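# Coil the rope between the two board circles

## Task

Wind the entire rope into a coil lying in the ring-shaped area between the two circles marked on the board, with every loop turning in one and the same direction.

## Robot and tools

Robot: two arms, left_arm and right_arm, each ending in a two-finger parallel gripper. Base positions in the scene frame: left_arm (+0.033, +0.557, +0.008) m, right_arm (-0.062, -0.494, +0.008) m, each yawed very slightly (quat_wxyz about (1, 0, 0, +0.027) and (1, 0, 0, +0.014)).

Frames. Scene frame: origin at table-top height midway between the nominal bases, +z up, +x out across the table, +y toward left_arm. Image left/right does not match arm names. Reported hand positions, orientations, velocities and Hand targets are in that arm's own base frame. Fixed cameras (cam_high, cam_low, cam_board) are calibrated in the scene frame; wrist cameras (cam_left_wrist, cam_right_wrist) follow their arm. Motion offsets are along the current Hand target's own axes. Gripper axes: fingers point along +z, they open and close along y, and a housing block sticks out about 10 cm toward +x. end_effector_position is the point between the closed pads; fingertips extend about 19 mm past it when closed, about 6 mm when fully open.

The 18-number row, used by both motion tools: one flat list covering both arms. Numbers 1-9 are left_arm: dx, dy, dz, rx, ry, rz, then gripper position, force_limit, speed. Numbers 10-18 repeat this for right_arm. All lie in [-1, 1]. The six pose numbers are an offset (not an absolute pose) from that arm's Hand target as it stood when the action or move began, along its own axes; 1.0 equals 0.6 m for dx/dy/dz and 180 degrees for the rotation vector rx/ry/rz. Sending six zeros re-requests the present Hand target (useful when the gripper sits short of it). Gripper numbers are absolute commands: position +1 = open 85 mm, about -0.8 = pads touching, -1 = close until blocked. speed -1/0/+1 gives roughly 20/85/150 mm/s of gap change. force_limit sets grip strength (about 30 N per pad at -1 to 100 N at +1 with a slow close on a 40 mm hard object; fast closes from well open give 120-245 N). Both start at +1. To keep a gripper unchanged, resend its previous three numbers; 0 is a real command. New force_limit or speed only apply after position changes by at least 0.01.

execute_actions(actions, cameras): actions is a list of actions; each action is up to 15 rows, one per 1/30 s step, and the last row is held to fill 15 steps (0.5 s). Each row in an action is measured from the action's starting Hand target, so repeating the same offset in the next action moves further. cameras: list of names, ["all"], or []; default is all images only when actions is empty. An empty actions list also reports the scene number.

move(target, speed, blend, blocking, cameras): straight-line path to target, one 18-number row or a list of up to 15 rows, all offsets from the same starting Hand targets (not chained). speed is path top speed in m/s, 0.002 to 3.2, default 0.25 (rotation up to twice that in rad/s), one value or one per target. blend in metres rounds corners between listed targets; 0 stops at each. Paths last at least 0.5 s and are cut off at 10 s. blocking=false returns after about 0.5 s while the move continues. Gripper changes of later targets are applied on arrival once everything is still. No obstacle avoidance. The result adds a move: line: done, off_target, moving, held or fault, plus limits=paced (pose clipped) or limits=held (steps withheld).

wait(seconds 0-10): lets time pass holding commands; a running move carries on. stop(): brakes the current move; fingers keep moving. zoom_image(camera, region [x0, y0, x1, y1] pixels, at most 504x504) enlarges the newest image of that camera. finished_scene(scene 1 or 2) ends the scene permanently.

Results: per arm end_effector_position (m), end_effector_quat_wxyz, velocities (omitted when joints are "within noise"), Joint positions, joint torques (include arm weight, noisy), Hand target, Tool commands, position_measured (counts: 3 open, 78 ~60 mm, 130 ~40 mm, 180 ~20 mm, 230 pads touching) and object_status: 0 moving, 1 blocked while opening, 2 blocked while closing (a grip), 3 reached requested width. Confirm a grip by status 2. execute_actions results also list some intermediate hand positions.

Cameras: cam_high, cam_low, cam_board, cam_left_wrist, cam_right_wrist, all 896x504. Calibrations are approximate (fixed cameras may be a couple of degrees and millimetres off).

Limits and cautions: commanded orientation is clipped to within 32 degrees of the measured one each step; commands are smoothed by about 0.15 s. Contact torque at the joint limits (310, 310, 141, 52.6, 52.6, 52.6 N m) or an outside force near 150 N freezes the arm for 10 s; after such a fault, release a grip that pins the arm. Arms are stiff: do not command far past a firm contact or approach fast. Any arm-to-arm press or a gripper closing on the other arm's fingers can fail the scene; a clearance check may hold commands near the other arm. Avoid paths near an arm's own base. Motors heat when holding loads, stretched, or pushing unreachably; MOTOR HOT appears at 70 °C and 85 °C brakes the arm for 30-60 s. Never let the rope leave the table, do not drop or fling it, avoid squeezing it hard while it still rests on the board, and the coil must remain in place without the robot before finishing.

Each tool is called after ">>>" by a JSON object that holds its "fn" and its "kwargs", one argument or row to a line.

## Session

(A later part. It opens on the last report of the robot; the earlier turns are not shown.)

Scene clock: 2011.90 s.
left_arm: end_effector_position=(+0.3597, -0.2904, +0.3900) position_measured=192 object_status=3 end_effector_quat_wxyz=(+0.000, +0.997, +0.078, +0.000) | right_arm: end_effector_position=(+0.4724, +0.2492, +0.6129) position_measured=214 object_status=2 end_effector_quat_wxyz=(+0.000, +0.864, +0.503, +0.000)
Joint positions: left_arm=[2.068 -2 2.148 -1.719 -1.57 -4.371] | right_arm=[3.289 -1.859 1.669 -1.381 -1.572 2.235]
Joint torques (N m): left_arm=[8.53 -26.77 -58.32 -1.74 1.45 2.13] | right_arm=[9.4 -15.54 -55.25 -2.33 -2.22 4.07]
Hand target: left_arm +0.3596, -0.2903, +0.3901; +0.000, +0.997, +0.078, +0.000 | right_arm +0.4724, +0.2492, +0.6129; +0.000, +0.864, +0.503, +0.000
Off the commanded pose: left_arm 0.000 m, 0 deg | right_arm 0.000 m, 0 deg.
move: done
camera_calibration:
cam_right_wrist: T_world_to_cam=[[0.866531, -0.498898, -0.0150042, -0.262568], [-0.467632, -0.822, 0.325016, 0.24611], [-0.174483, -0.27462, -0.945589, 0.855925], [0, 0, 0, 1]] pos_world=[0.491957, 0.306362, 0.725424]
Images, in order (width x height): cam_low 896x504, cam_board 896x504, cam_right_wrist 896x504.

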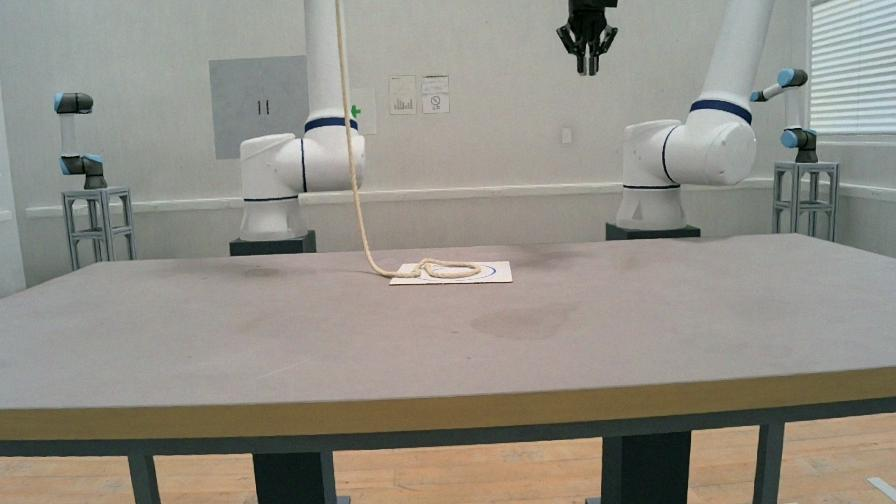

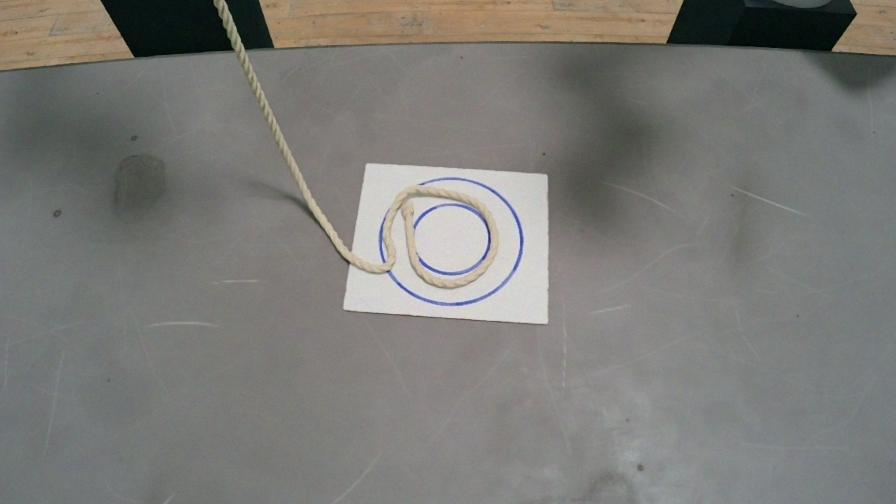

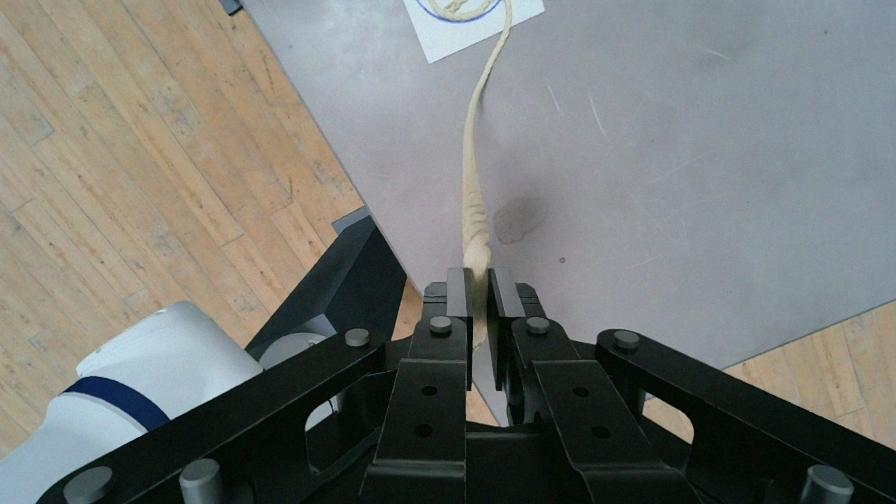

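>>> {"fn": "move", "kwargs": {
  "target": [0, 0, 0, 0, 0, 0, -0.5, -1, -1, 0.3574, 0.1314, -0.1485, 0, 0, -0.2111, -0.97, -0.8, -1],
  "speed": 0.08,
  "cameras": ["cam_board", "cam_right_wrist", "cam_low"]
}}

>>> {"fn": "zoom_image", "kwargs": {
  "camera": "cam_board",
  "region": [339, 130, 569, 325]
}}

Scene clock: 2044.27 s.
left_arm: end_effector_position=(+0.3596, -0.2903, +0.3901) position_measured=192 object_status=3 end_effector_quat_wxyz=(+0.000, +0.997, +0.078, +0.000) | right_arm: end_effector_position=(+0.6469, +0.3966, +0.7020) position_measured=214 object_status=2 end_effector_quat_wxyz=(+0.000, +0.654, +0.757, +0.000)
Joint positions: left_arm=[2.068 -2 2.148 -1.719 -1.57 -4.371] | right_arm=[3.456 -1.446 1.132 -1.257 -1.572 1.739]
Joint torques (N m): left_arm=[6.15 -24.03 -58.07 -1.93 1.57 1.92] | right_arm=[10.71 -70.73 -54.75 -2.15 -1.69 -2.8]
Hand target: left_arm +0.3596, -0.2903, +0.3901; +0.000, +0.997, +0.078, +0.000 | right_arm +0.6469, +0.3967, +0.7020; +0.000, +0.654, +0.757, +0.000
Off the commanded pose: left_arm 0.000 m, 0 deg | right_arm 0.000 m, 0 deg.
move: done
camera_calibration:
cam_right_wrist: T_world_to_cam=[[0.990013, 0.140121, -0.0154969, -0.671857], [0.137504, -0.935545, 0.325344, 0.0733855], [0.0310894, -0.324226, -0.945469, 0.897664], [0, 0, 0, 1]] pos_world=[0.627149, 0.453842, 0.814426]
Images, in order (width x height): cam_low 896x504, cam_board 896x504, cam_right_wrist 896x504.

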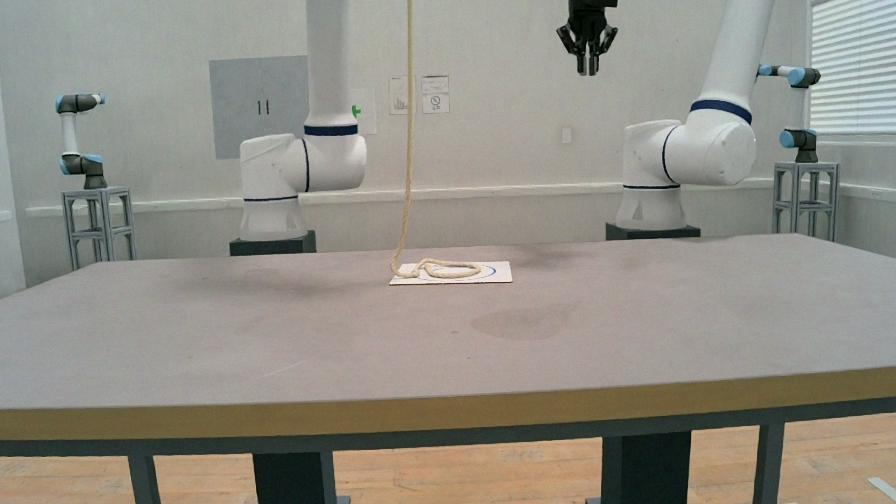

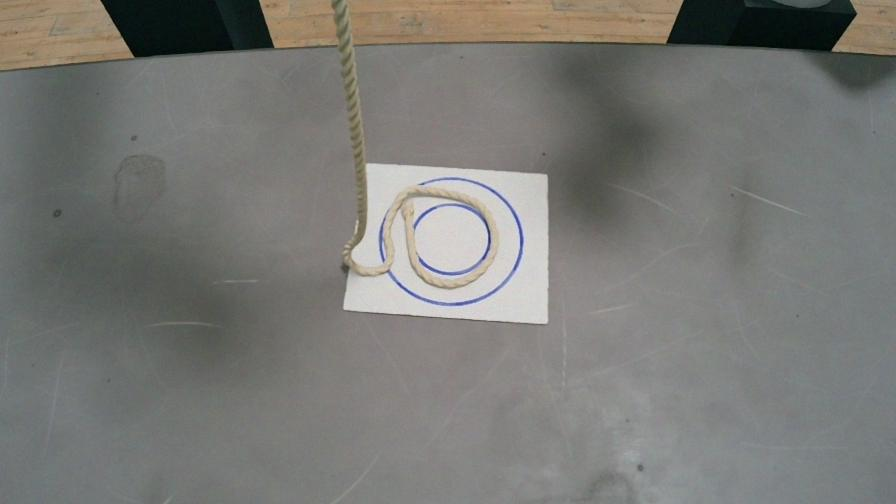

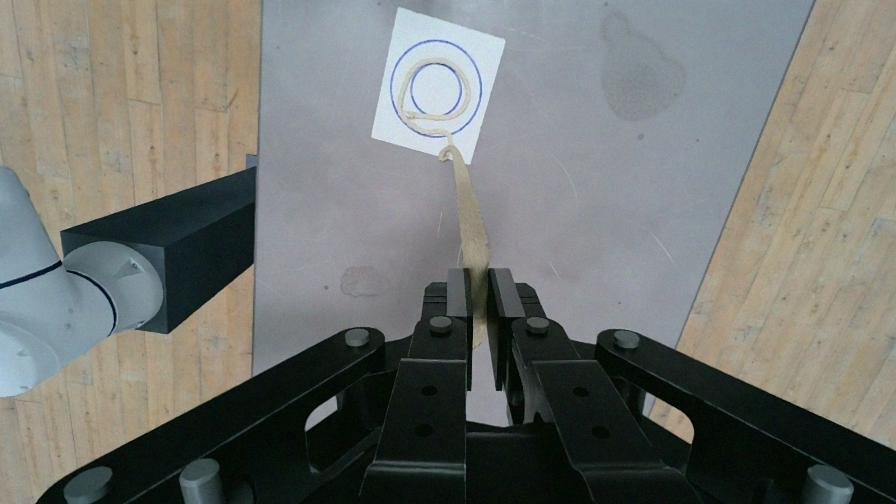

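Scaled by 2.191.

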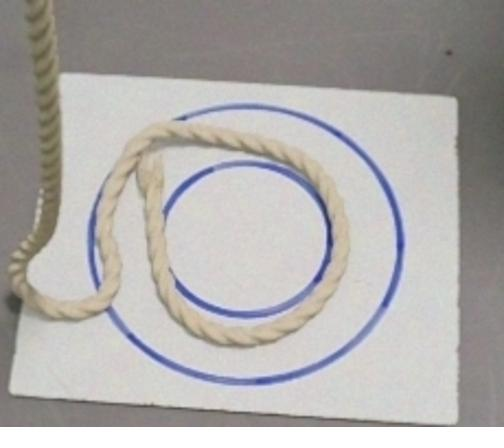

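>>> {"fn": "move", "kwargs": {
  "target": [0, 0, 0, 0, 0, 0, -0.5, -1, -1, 0, 0.0167, -0.05, 0, 0, 0, -0.97, -0.8, -1],
  "speed": 0.04,
  "cameras": ["cam_board", "cam_right_wrist"]
}}

>>> {"fn": "zoom_image", "kwargs": {
  "camera": "cam_board",
  "region": [339, 130, 569, 325]
}}

>>> {"fn": "zoom_image", "kwargs": {
  "camera": "cam_right_wrist",
  "region": [360, 0, 520, 180]
}}

Scene clock: 2058.70 s.
left_arm: end_effector_position=(+0.3596, -0.2903, +0.3901) position_measured=192 object_status=3 end_effector_quat_wxyz=(+0.000, +0.997, +0.078, +0.000) | right_arm: end_effector_position=(+0.6568, +0.3982, +0.7320) position_measured=214 object_status=2 end_effector_quat_wxyz=(+0.000, +0.654, +0.757, +0.000)
Joint positions: left_arm=[2.068 -2 2.148 -1.719 -1.57 -4.371] | right_arm=[3.454 -1.411 1.035 -1.195 -1.572 1.737]
Joint torques (N m): left_arm=[7.03 -25.39 -58.29 -1.86 1.63 1.62] | right_arm=[-5.72 -74.7 -52.85 -2.01 1.98 -2.52]
Hand target: left_arm +0.3596, -0.2903, +0.3901; +0.000, +0.997, +0.078, +0.000 | right_arm +0.6568, +0.3982, +0.7320; +0.000, +0.654, +0.757, +0.000
Off the commanded pose: left_arm 0.000 m, 0 deg | right_arm 0.000 m, 0 deg.
move: done
camera_calibration:
cam_right_wrist: T_world_to_cam=[[0.989983, 0.140338, -0.0154681, -0.681508], [0.1377, -0.935512, 0.325356, 0.0635175], [0.0311891, -0.324226, -0.945465, 0.92614], [0, 0, 0, 1]] pos_world=[0.637049, 0.455342, 0.844426]
Images, in order (width x height): cam_board 896x504, cam_right_wrist 896x504.

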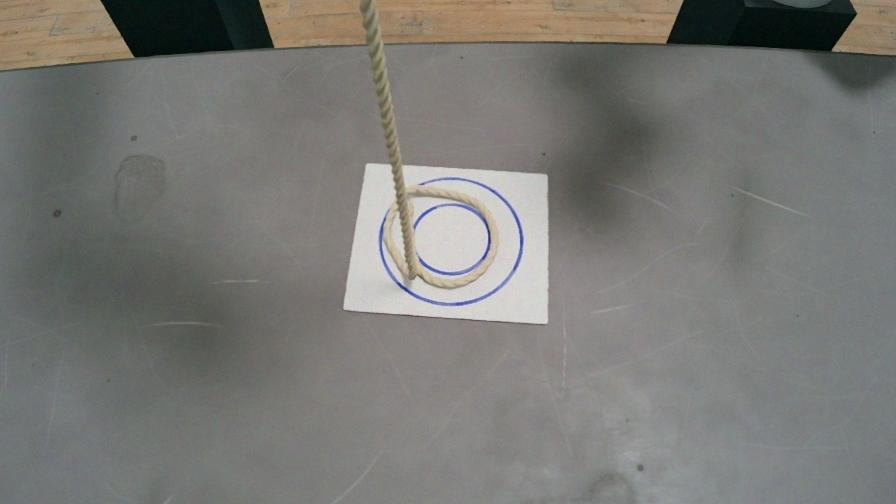

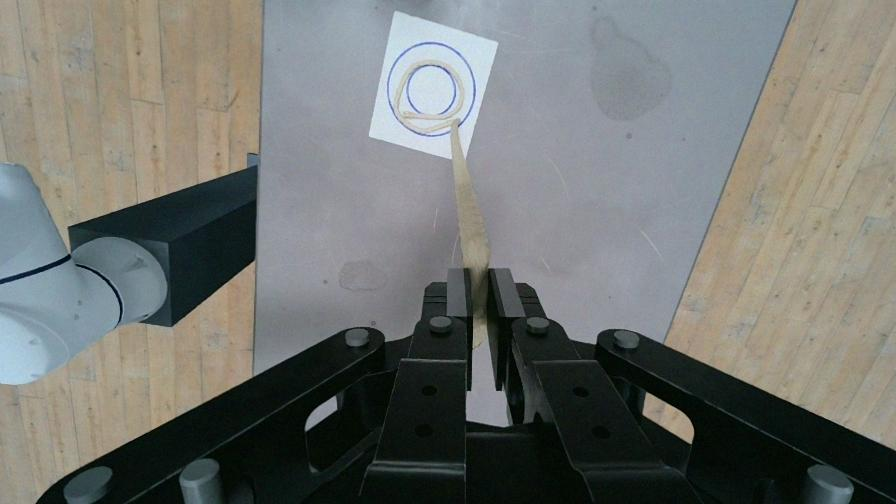

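Scaled by 2.191.

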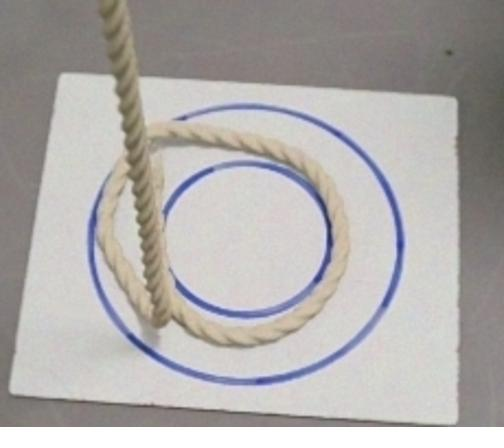

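Scaled by 2.800.

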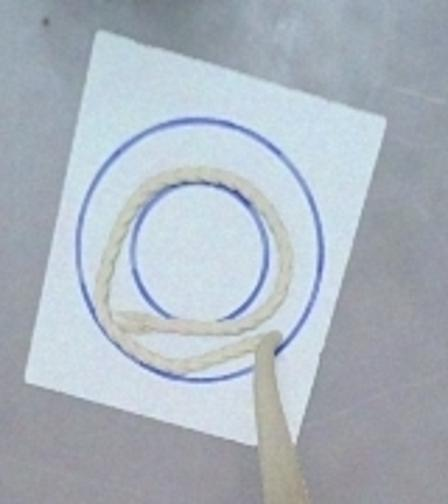

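>>> {"fn": "move", "kwargs": {
  "target": [
    [0, 0, 0, 0, 0, 0, -0.5, -1, -1, 0.0473, 0.0418, 0.0167, 0, 0, -0.0278, -0.97, -0.8, -1],
    [0, 0, 0, 0, 0, 0, -0.5, -1, -1, 0.088, 0.0549, 0.0383, 0, 0, -0.0556, -0.97, -0.8, -1]
  ],
  "speed": 0.04,
  "blend": 0.01,
  "cameras": ["cam_board", "cam_right_wrist"]
}}

>>> {"fn": "zoom_image", "kwargs": {
  "camera": "cam_board",
  "region": [339, 130, 569, 325]
}}

>>> {"fn": "zoom_image", "kwargs": {
  "camera": "cam_right_wrist",
  "region": [340, 0, 500, 180]
}}

Scene clock: 2111.53 s.
left_arm: end_effector_position=(+0.3596, -0.2903, +0.3901) position_measured=192 object_status=3 end_effector_quat_wxyz=(+0.000, +0.997, +0.078, +0.000) | right_arm: end_effector_position=(+0.6817, +0.4551, +0.7090) position_measured=214 object_status=2 end_effector_quat_wxyz=(+0.000, +0.585, +0.811, +0.000)
Joint positions: left_arm=[2.068 -2 2.148 -1.719 -1.57 -4.371] | right_arm=[3.512 -1.331 0.98 -1.22 -1.572 1.621]
Joint torques (N m): left_arm=[4.8 -25.48 -57.78 -1.93 1.63 1.05] | right_arm=[11.89 -87.42 -53.53 -7.37 2.19 -2.49]
Hand target: left_arm +0.3596, -0.2903, +0.3901; +0.000, +0.997, +0.078, +0.000 | right_arm +0.6817, +0.4552, +0.7090; +0.000, +0.585, +0.811, +0.000
Off the commanded pose: left_arm 0.000 m, 0 deg | right_arm 0.000 m, 0 deg.
move: done
camera_calibration:
cam_right_wrist: T_world_to_cam=[[0.950623, 0.309954, -0.0156452, -0.764753], [0.297959, -0.897409, 0.325388, -0.00578881], [0.0868152, -0.313983, -0.945451, 0.879588], [0, 0, 0, 1]] pos_world=[0.652355, 0.508019, 0.821526]
Images, in order (width x height): cam_board 896x504, cam_right_wrist 896x504.

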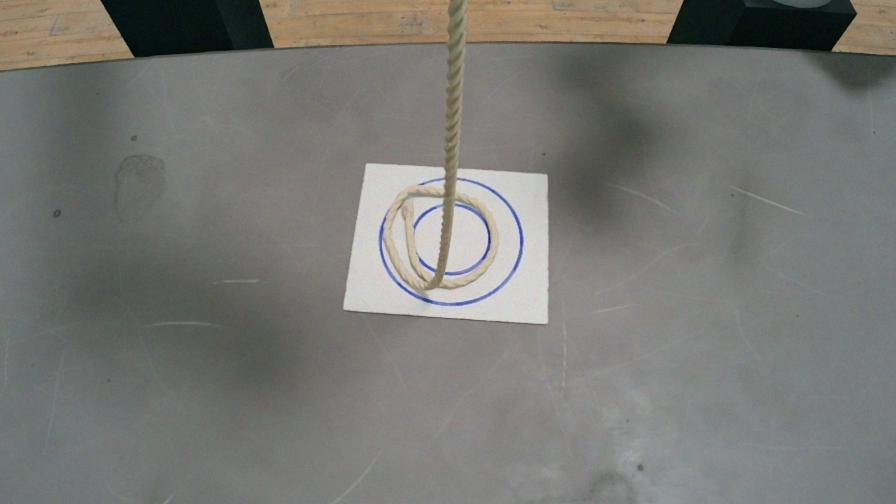

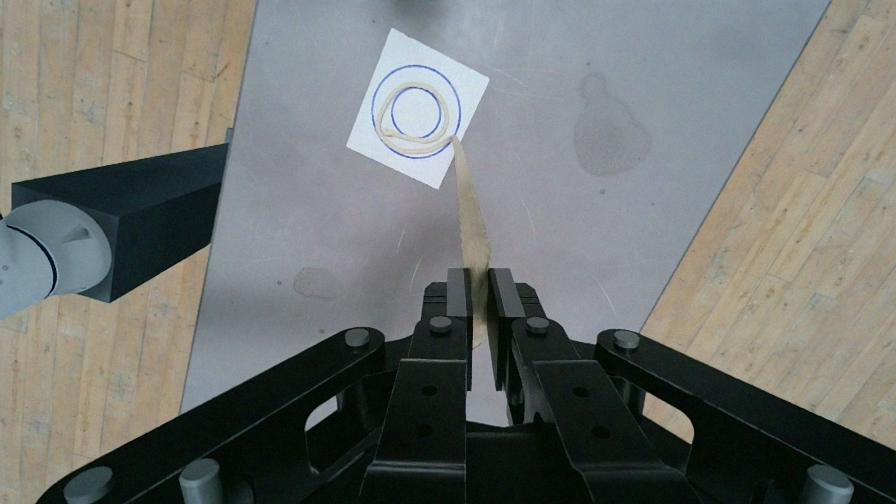

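Scaled by 2.191.

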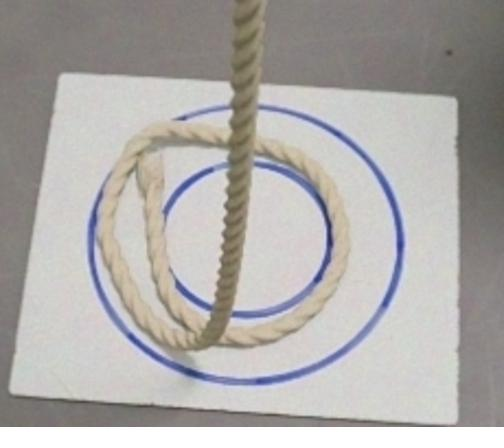

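Scaled by 2.800.

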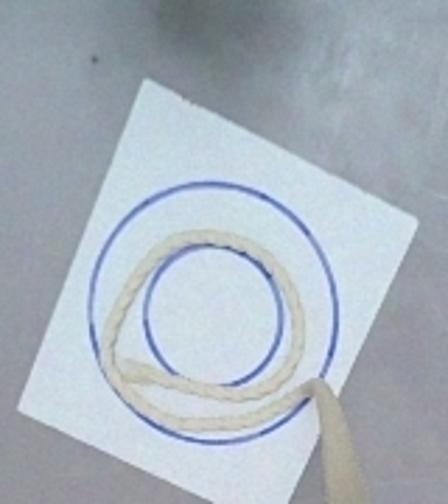

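>>> {"fn": "move", "kwargs": {
  "target": [
    [0, 0, 0, 0, 0, 0, -0.5, -1, -1, 0.0285, 0.0113, 0.0233, 0, 0, -0.0333, -0.97, -0.8, -1],
    [0, 0, 0, 0, 0, 0, -0.5, -1, -1, 0.0614, 0.0135, 0.0467, 0, 0, -0.0667, -0.97, -0.8, -1]
  ],
  "speed": 0.04,
  "blend": 0.01,
  "cameras": ["cam_board", "cam_right_wrist"]
}}

>>> {"fn": "zoom_image", "kwargs": {
  "camera": "cam_board",
  "region": [339, 130, 569, 325]
}}

>>> {"fn": "zoom_image", "kwargs": {
  "camera": "cam_right_wrist",
  "region": [340, 0, 500, 180]
}}

Scene clock: 2130.00 s.
left_arm: end_effector_position=(+0.3596, -0.2903, +0.3901) position_measured=192 object_status=3 end_effector_quat_wxyz=(+0.000, +0.997, +0.078, +0.000) | right_arm: end_effector_position=(+0.6778, +0.4926, +0.6810) position_measured=214 object_status=2 end_effector_quat_wxyz=(+0.000, +0.497, +0.868, +0.000)
Joint positions: left_arm=[2.068 -2 2.148 -1.719 -1.57 -4.371] | right_arm=[3.557 -1.314 1.01 -1.267 -1.572 1.456]
Joint torques (N m): left_arm=[3.71 -24.71 -57.48 -1.95 1.69 0.72] | right_arm=[11.82 -89.83 -35.17 -7.5 -1.74 -2.76]
Hand target: left_arm +0.3596, -0.2903, +0.3901; +0.000, +0.997, +0.078, +0.000 | right_arm +0.6778, +0.4927, +0.6809; +0.000, +0.497, +0.868, +0.000
Off the commanded pose: left_arm 0.000 m, 0 deg | right_arm 0.000 m, 0 deg.
move: done
camera_calibration:
cam_right_wrist: T_world_to_cam=[[0.865331, 0.500951, -0.0157943, -0.809269], [0.478188, -0.815751, 0.325401, -0.124255], [0.150126, -0.289133, -0.945444, 0.809964], [0, 0, 0, 1]] pos_world=[0.638107, 0.53823, 0.793427]
Images, in order (width x height): cam_board 896x504, cam_right_wrist 896x504.

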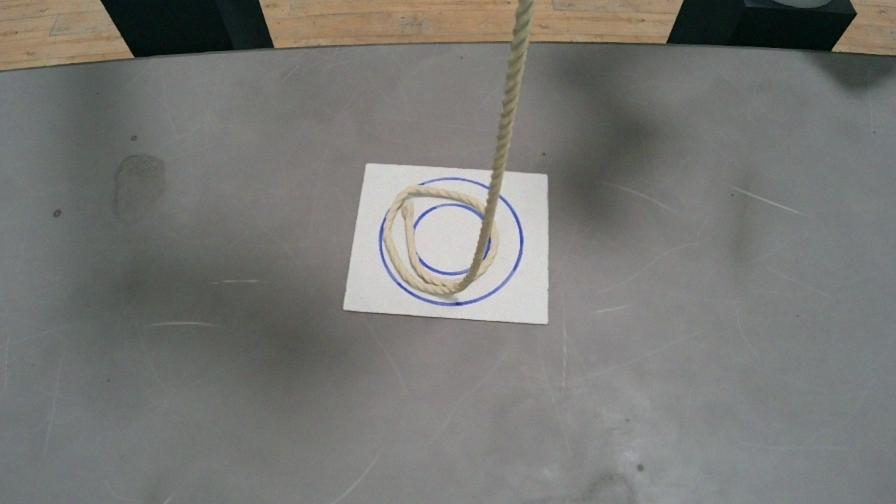

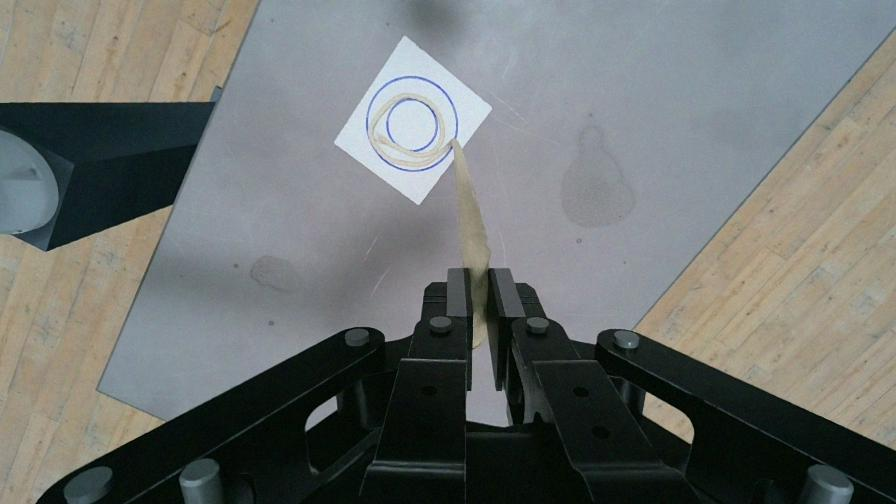

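Scaled by 2.191.

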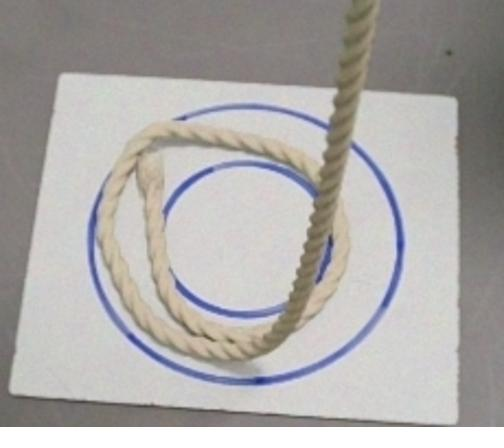

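Scaled by 2.800.

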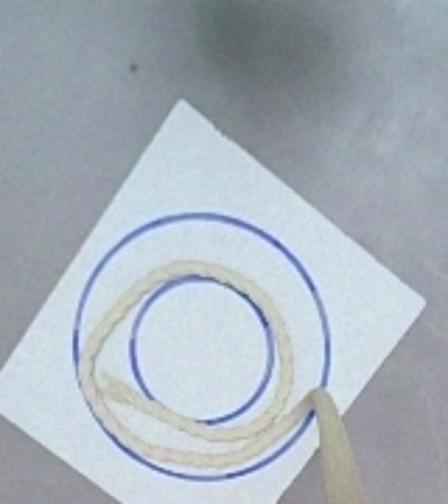

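>>> {"fn": "move", "kwargs": {
  "target": [
    [0, 0, 0, 0, 0, 0, -0.5, -1, -1, 0.0252, 0.0031, 0.0183, 0, 0, -0.0389, -0.97, -0.8, -1],
    [0, 0, 0, 0, 0, 0, -0.5, -1, -1, 0.0503, 0.0019, 0.0383, 0, 0, -0.0778, -0.97, -0.8, -1]
  ],
  "speed": 0.04,
  "blend": 0.01,
  "cameras": ["cam_board", "cam_right_wrist"]
}}

>>> {"fn": "zoom_image", "kwargs": {
  "camera": "cam_board",
  "region": [339, 130, 569, 325]
}}

>>> {"fn": "zoom_image", "kwargs": {
  "camera": "cam_right_wrist",
  "region": [340, 0, 500, 180]
}}

Scene clock: 2148.03 s.
left_arm: end_effector_position=(+0.3596, -0.2903, +0.3901) position_measured=192 object_status=3 end_effector_quat_wxyz=(+0.000, +0.997, +0.078, +0.000) | right_arm: end_effector_position=(+0.6636, +0.5192, +0.6580) position_measured=214 object_status=2 end_effector_quat_wxyz=(+0.000, +0.388, +0.922, +0.000)
Joint positions: left_arm=[2.068 -2 2.148 -1.719 -1.57 -4.371] | right_arm=[3.594 -1.318 1.057 -1.31 -1.572 1.248]
Joint torques (N m): left_arm=[2.19 -24.69 -57.36 -2.23 1.61 0.2] | right_arm=[10.86 -141.85 -34.49 -7.26 -1.27 -2.28]
Hand target: left_arm +0.3596, -0.2903, +0.3901; +0.000, +0.997, +0.078, +0.000 | right_arm +0.6635, +0.5193, +0.6579; +0.000, +0.388, +0.922, +0.000
Off the commanded pose: left_arm 0.000 m, 0 deg | right_arm 0.000 m, 0 deg.
move: done
camera_calibration:
cam_right_wrist: T_world_to_cam=[[0.718327, 0.695521, -0.0160151, -0.814003], [0.661486, -0.675683, 0.325405, -0.282566], [0.215505, -0.244341, -0.945439, 0.731422], [0, 0, 0, 1]] pos_world=[0.614009, 0.553948, 0.770427]
Images, in order (width x height): cam_board 896x504, cam_right_wrist 896x504.

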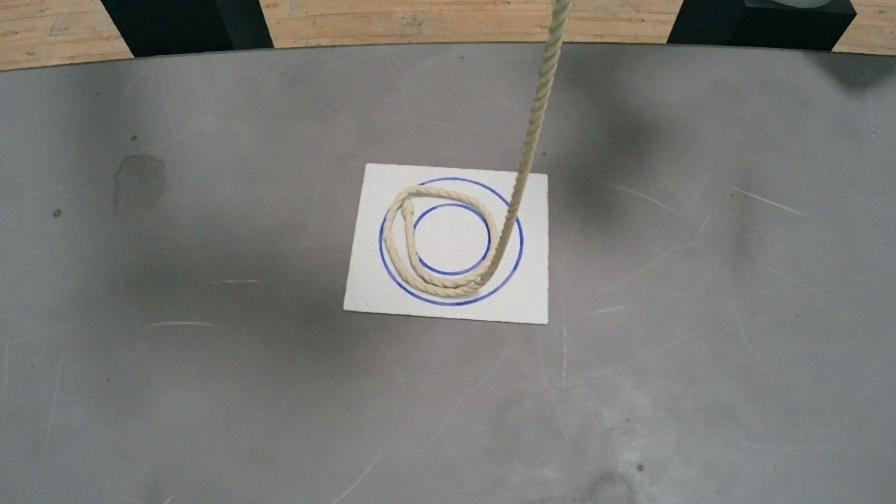

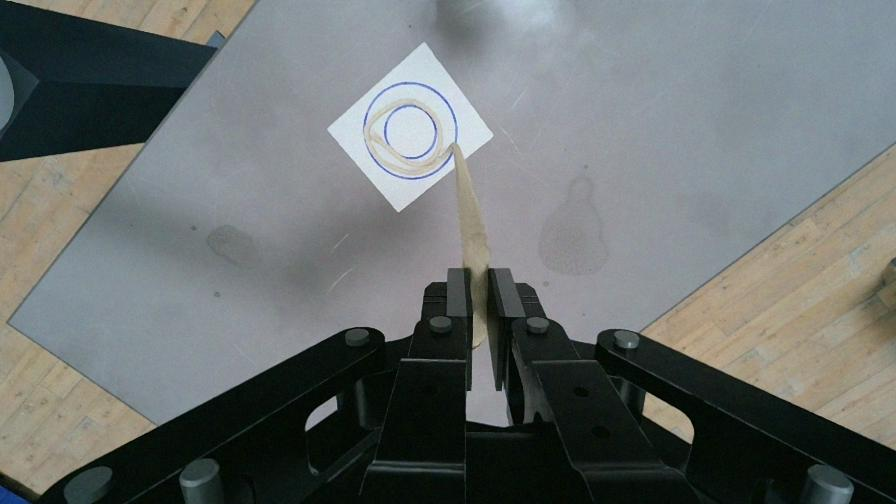

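Scaled by 2.191.

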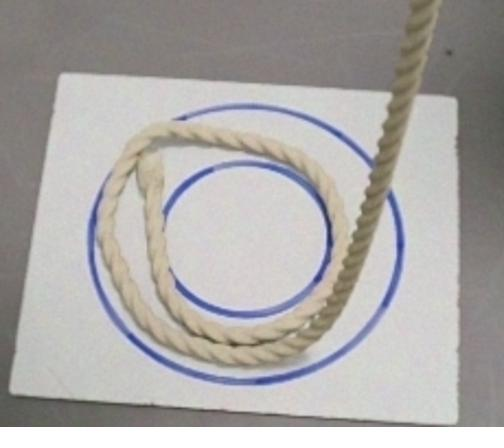

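Scaled by 2.800.

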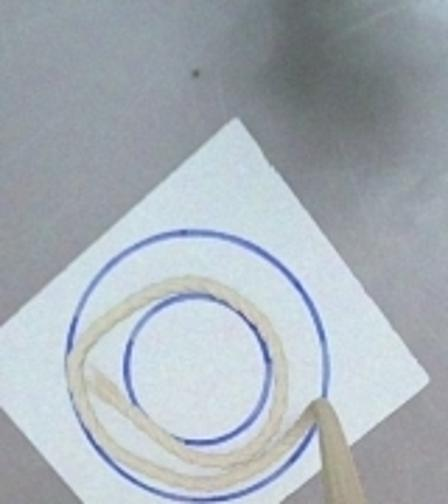

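>>> {"fn": "move", "kwargs": {
  "target": [
    [0, 0, 0, 0, 0, 0, -0.5, -1, -1, 0.0251, 0, 0.02, 0, 0, -0.0361, -0.97, -0.8, -1],
    [0, 0, 0, 0, 0, 0, -0.5, -1, -1, 0.0496, -0.0039, 0.04, 0, 0, -0.0722, -0.97, -0.8, -1]
  ],
  "speed": 0.04,
  "blend": 0.01,
  "cameras": ["cam_board", "cam_right_wrist"]
}}

>>> {"fn": "zoom_image", "kwargs": {
  "camera": "cam_board",
  "region": [339, 130, 569, 325]
}}

>>> {"fn": "zoom_image", "kwargs": {
  "camera": "cam_right_wrist",
  "region": [340, 0, 500, 180]
}}

Scene clock: 2162.50 s.
left_arm: end_effector_position=(+0.3596, -0.2903, +0.3901) position_measured=192 object_status=3 end_effector_quat_wxyz=(+0.000, +0.997, +0.078, +0.000) | right_arm: end_effector_position=(+0.6411, +0.5389, +0.6339) position_measured=214 object_status=2 end_effector_quat_wxyz=(+0.000, +0.281, +0.960, +0.000)
Joint positions: left_arm=[2.068 -2 2.148 -1.719 -1.57 -4.371] | right_arm=[3.627 -1.337 1.125 -1.359 -1.572 1.055]
Joint torques (N m): left_arm=[1.34 -24.49 -57.64 -2.27 1.64 -0.12] | right_arm=[8.53 -137.18 -34.46 -7.2 -1.43 -2.22]
Hand target: left_arm +0.3596, -0.2903, +0.3901; +0.000, +0.997, +0.078, +0.000 | right_arm +0.6411, +0.5389, +0.6339; +0.000, +0.281, +0.960, +0.000
Off the commanded pose: left_arm 0.000 m, 0 deg | right_arm 0.000 m, 0 deg.
move: done
camera_calibration:
cam_right_wrist: T_world_to_cam=[[0.543548, 0.839221, -0.0162096, -0.777174], [0.79653, -0.509614, 0.325319, -0.422697], [0.264754, -0.189738, -0.945465, 0.657363], [0, 0, 0, 1]] pos_world=[0.585083, 0.561535, 0.746427]
Images, in order (width x height): cam_board 896x504, cam_right_wrist 896x504.

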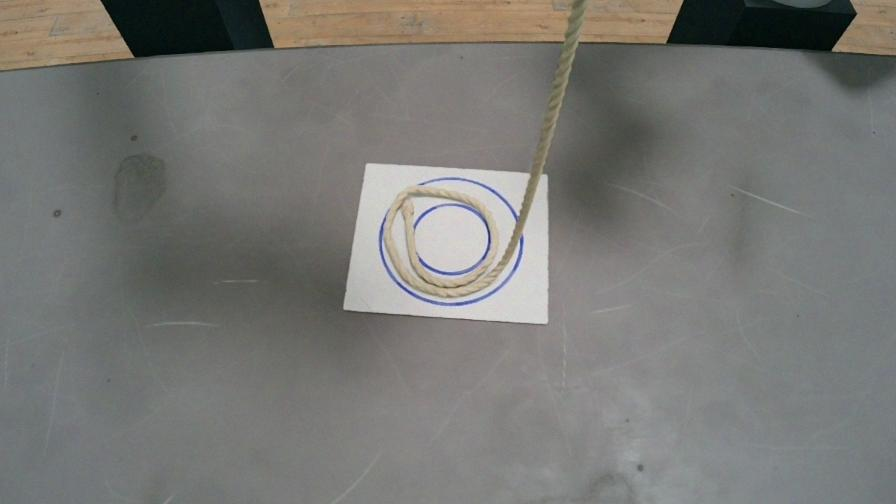

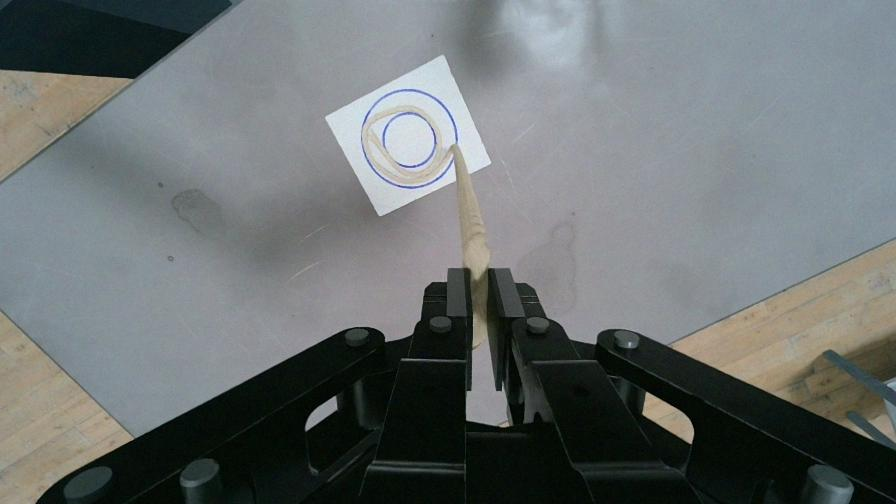

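Scaled by 2.191.

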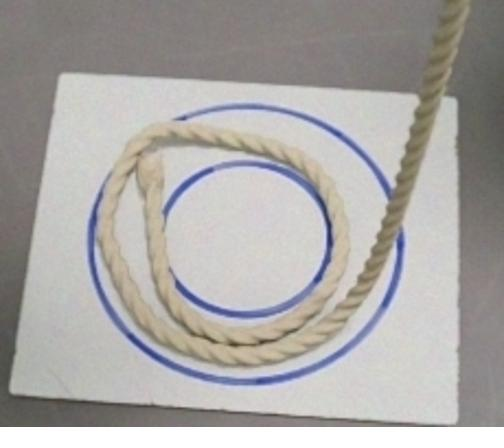

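Scaled by 2.800.

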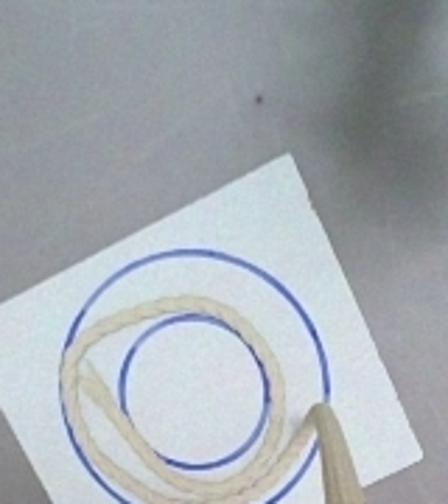

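>>> {"fn": "move", "kwargs": {
  "target": [
    [0, 0, 0, 0, 0, 0, -0.5, -1, -1, 0.0242, -0.0044, 0.0183, 0, 0, -0.0361, -0.97, -0.8, -1],
    [0, 0, 0, 0, 0, 0, -0.5, -1, -1, 0.0475, -0.0112, 0.0383, 0, 0, -0.0722, -0.97, -0.8, -1]
  ],
  "speed": 0.04,
  "blend": 0.01,
  "cameras": ["cam_board", "cam_right_wrist"]
}}

>>> {"fn": "zoom_image", "kwargs": {
  "camera": "cam_board",
  "region": [339, 130, 569, 325]
}}

>>> {"fn": "zoom_image", "kwargs": {
  "camera": "cam_right_wrist",
  "region": [340, 0, 500, 180]
}}

Scene clock: 2183.40 s.
left_arm: end_effector_position=(+0.3596, -0.2903, +0.3901) position_measured=192 object_status=3 end_effector_quat_wxyz=(+0.000, +0.997, +0.078, +0.000) | right_arm: end_effector_position=(+0.6135, +0.5486, +0.6109) position_measured=214 object_status=2 end_effector_quat_wxyz=(+0.000, +0.171, +0.985, +0.000)
Joint positions: left_arm=[2.068 -2 2.148 -1.719 -1.57 -4.371] | right_arm=[3.654 -1.371 1.207 -1.407 -1.572 0.855]
Joint torques (N m): left_arm=[-0.35 -24.33 -57.07 -2.23 1.44 -0.01] | right_arm=[10.98 -135.17 -34.64 -7.29 -1.46 -2.13]
Hand target: left_arm +0.3596, -0.2903, +0.3901; +0.000, +0.997, +0.078, +0.000 | right_arm +0.6135, +0.5486, +0.6109; +0.000, +0.170, +0.985, +0.000
Off the commanded pose: left_arm 0.000 m, 0 deg | right_arm 0.000 m, 0 deg.
move: done
camera_calibration:
cam_right_wrist: T_world_to_cam=[[0.340958, 0.939935, -0.0164012, -0.701491], [0.890772, -0.31745, 0.325194, -0.551351], [0.300455, -0.125487, -0.945505, 0.587661], [0, 0, 0, 1]] pos_world=[0.553741, 0.558074, 0.723428]
Images, in order (width x height): cam_board 896x504, cam_right_wrist 896x504.

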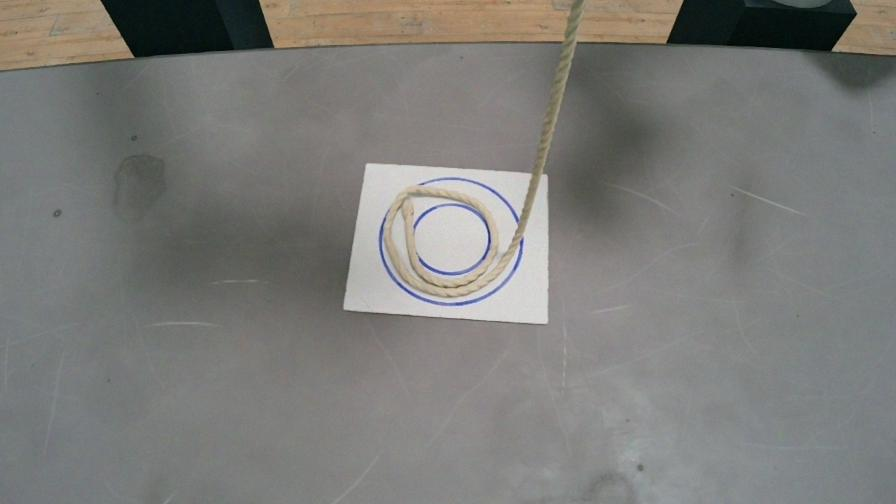

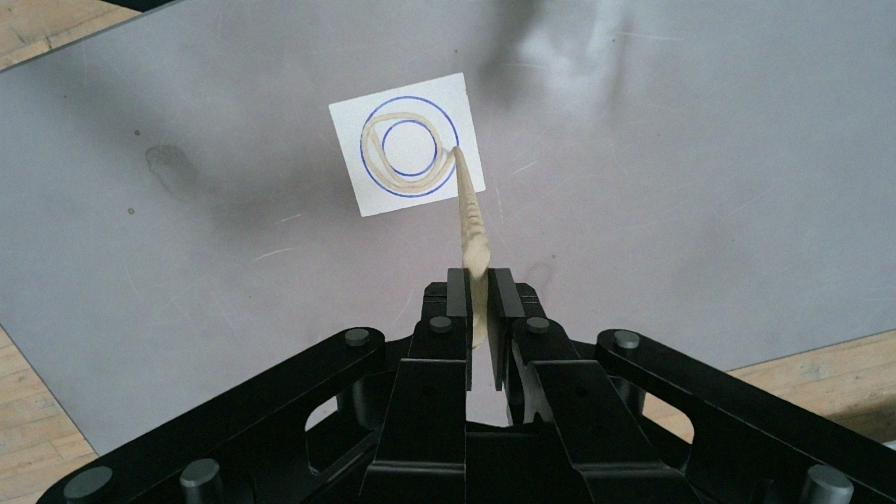

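Scaled by 2.191.

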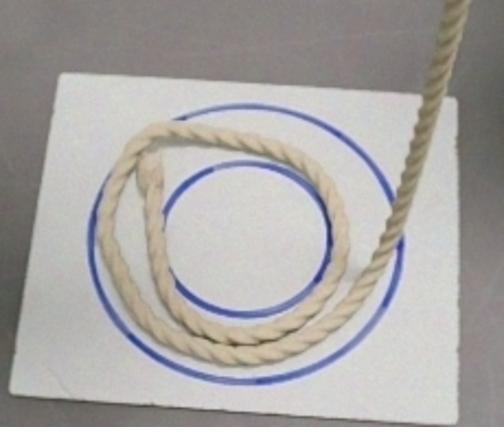

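Scaled by 2.800.

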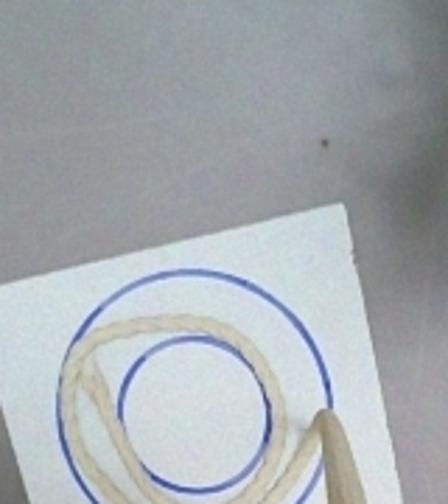

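>>> {"fn": "move", "kwargs": {
  "target": [
    [0, 0, 0, 0, 0, 0, -0.5, -1, -1, 0.0124, -0.0191, 0.02, 0, 0, -0.0361, -0.97, -0.8, -1],
    [0, 0, 0, 0, 0, 0, -0.5, -1, -1, 0.0295, -0.0268, 0.0417, 0, 0, -0.0722, -0.97, -0.8, -1]
  ],
  "speed": 0.04,
  "blend": 0.008,
  "cameras": ["cam_board", "cam_right_wrist"]
}}

>>> {"fn": "zoom_image", "kwargs": {
  "camera": "cam_board",
  "region": [339, 130, 569, 325]
}}

>>> {"fn": "zoom_image", "kwargs": {
  "camera": "cam_right_wrist",
  "region": [340, 0, 500, 180]
}}

Scene clock: 2200.77 s.
left_arm: end_effector_position=(+0.3596, -0.2903, +0.3901) position_measured=192 object_status=3 end_effector_quat_wxyz=(+0.000, +0.997, +0.078, +0.000) | right_arm: end_effector_position=(+0.5914, +0.5393, +0.5859) position_measured=214 object_status=2 end_effector_quat_wxyz=(+0.000, +0.058, +0.998, +0.000)
Joint positions: left_arm=[2.068 -2 2.148 -1.719 -1.57 -4.371] | right_arm=[3.658 -1.416 1.305 -1.46 -1.572 0.632]
Joint torques (N m): left_arm=[-1.96 -24.2 -57.62 -2.31 1.74 0.07] | right_arm=[10.8 -127.22 -35.37 -7.34 0.13 -2.61]
Hand target: left_arm +0.3596, -0.2903, +0.3901; +0.000, +0.997, +0.078, +0.000 | right_arm +0.5914, +0.5394, +0.5859; +0.000, +0.058, +0.998, +0.000
Off the commanded pose: left_arm 0.000 m, 0 deg | right_arm 0.000 m, 0 deg.
move: done
camera_calibration:
cam_right_wrist: T_world_to_cam=[[0.12079, 0.99254, -0.0165572, -0.58376], [0.939417, -0.108904, 0.325017, -0.667694], [0.320789, -0.0548131, -0.945563, 0.519353], [0, 0, 0, 1]] pos_world=[0.531152, 0.535158, 0.698428]
Images, in order (width x height): cam_board 896x504, cam_right_wrist 896x504.

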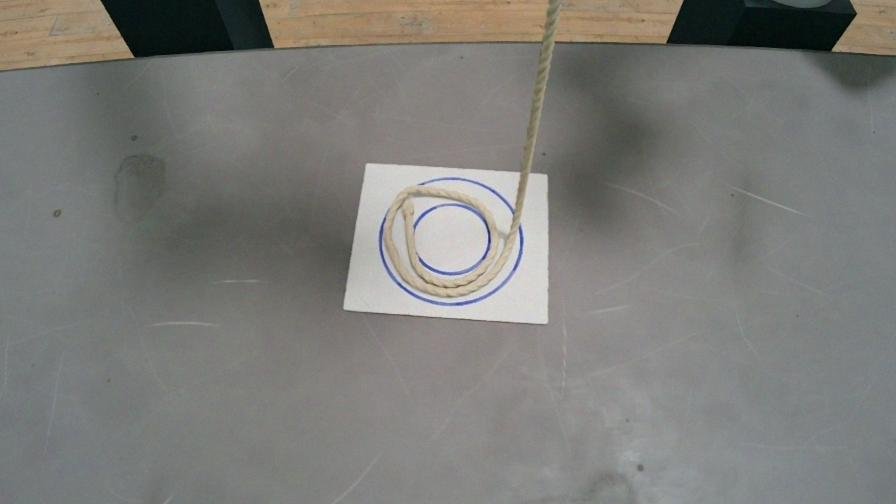

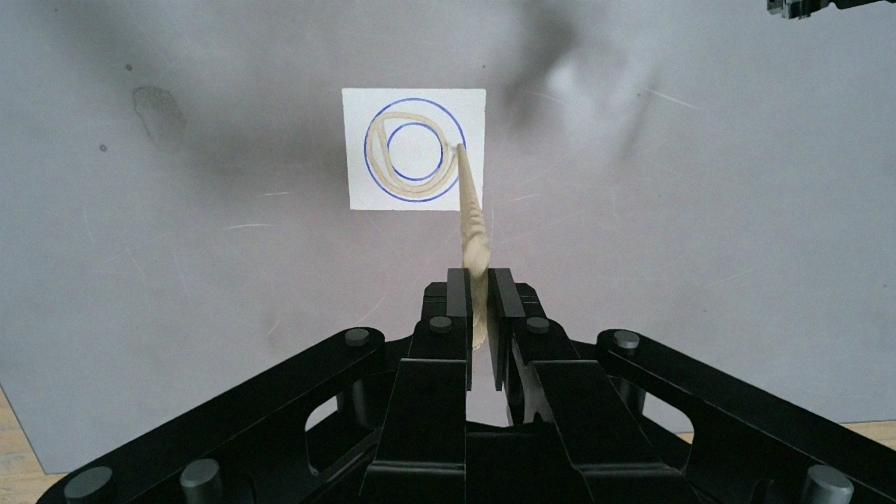

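Scaled by 2.191.

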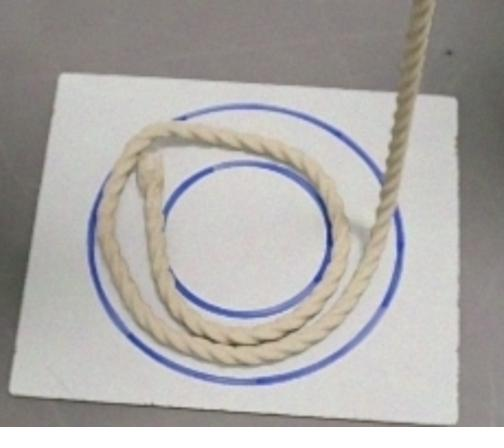

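Scaled by 2.800.

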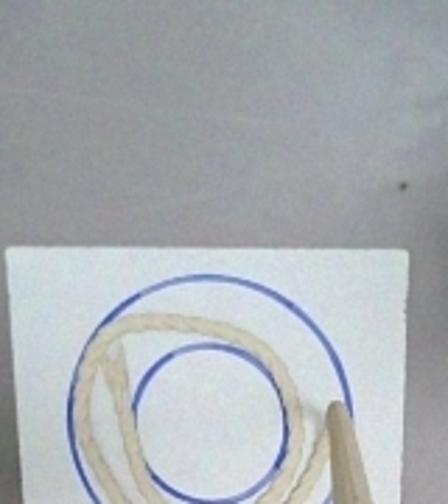

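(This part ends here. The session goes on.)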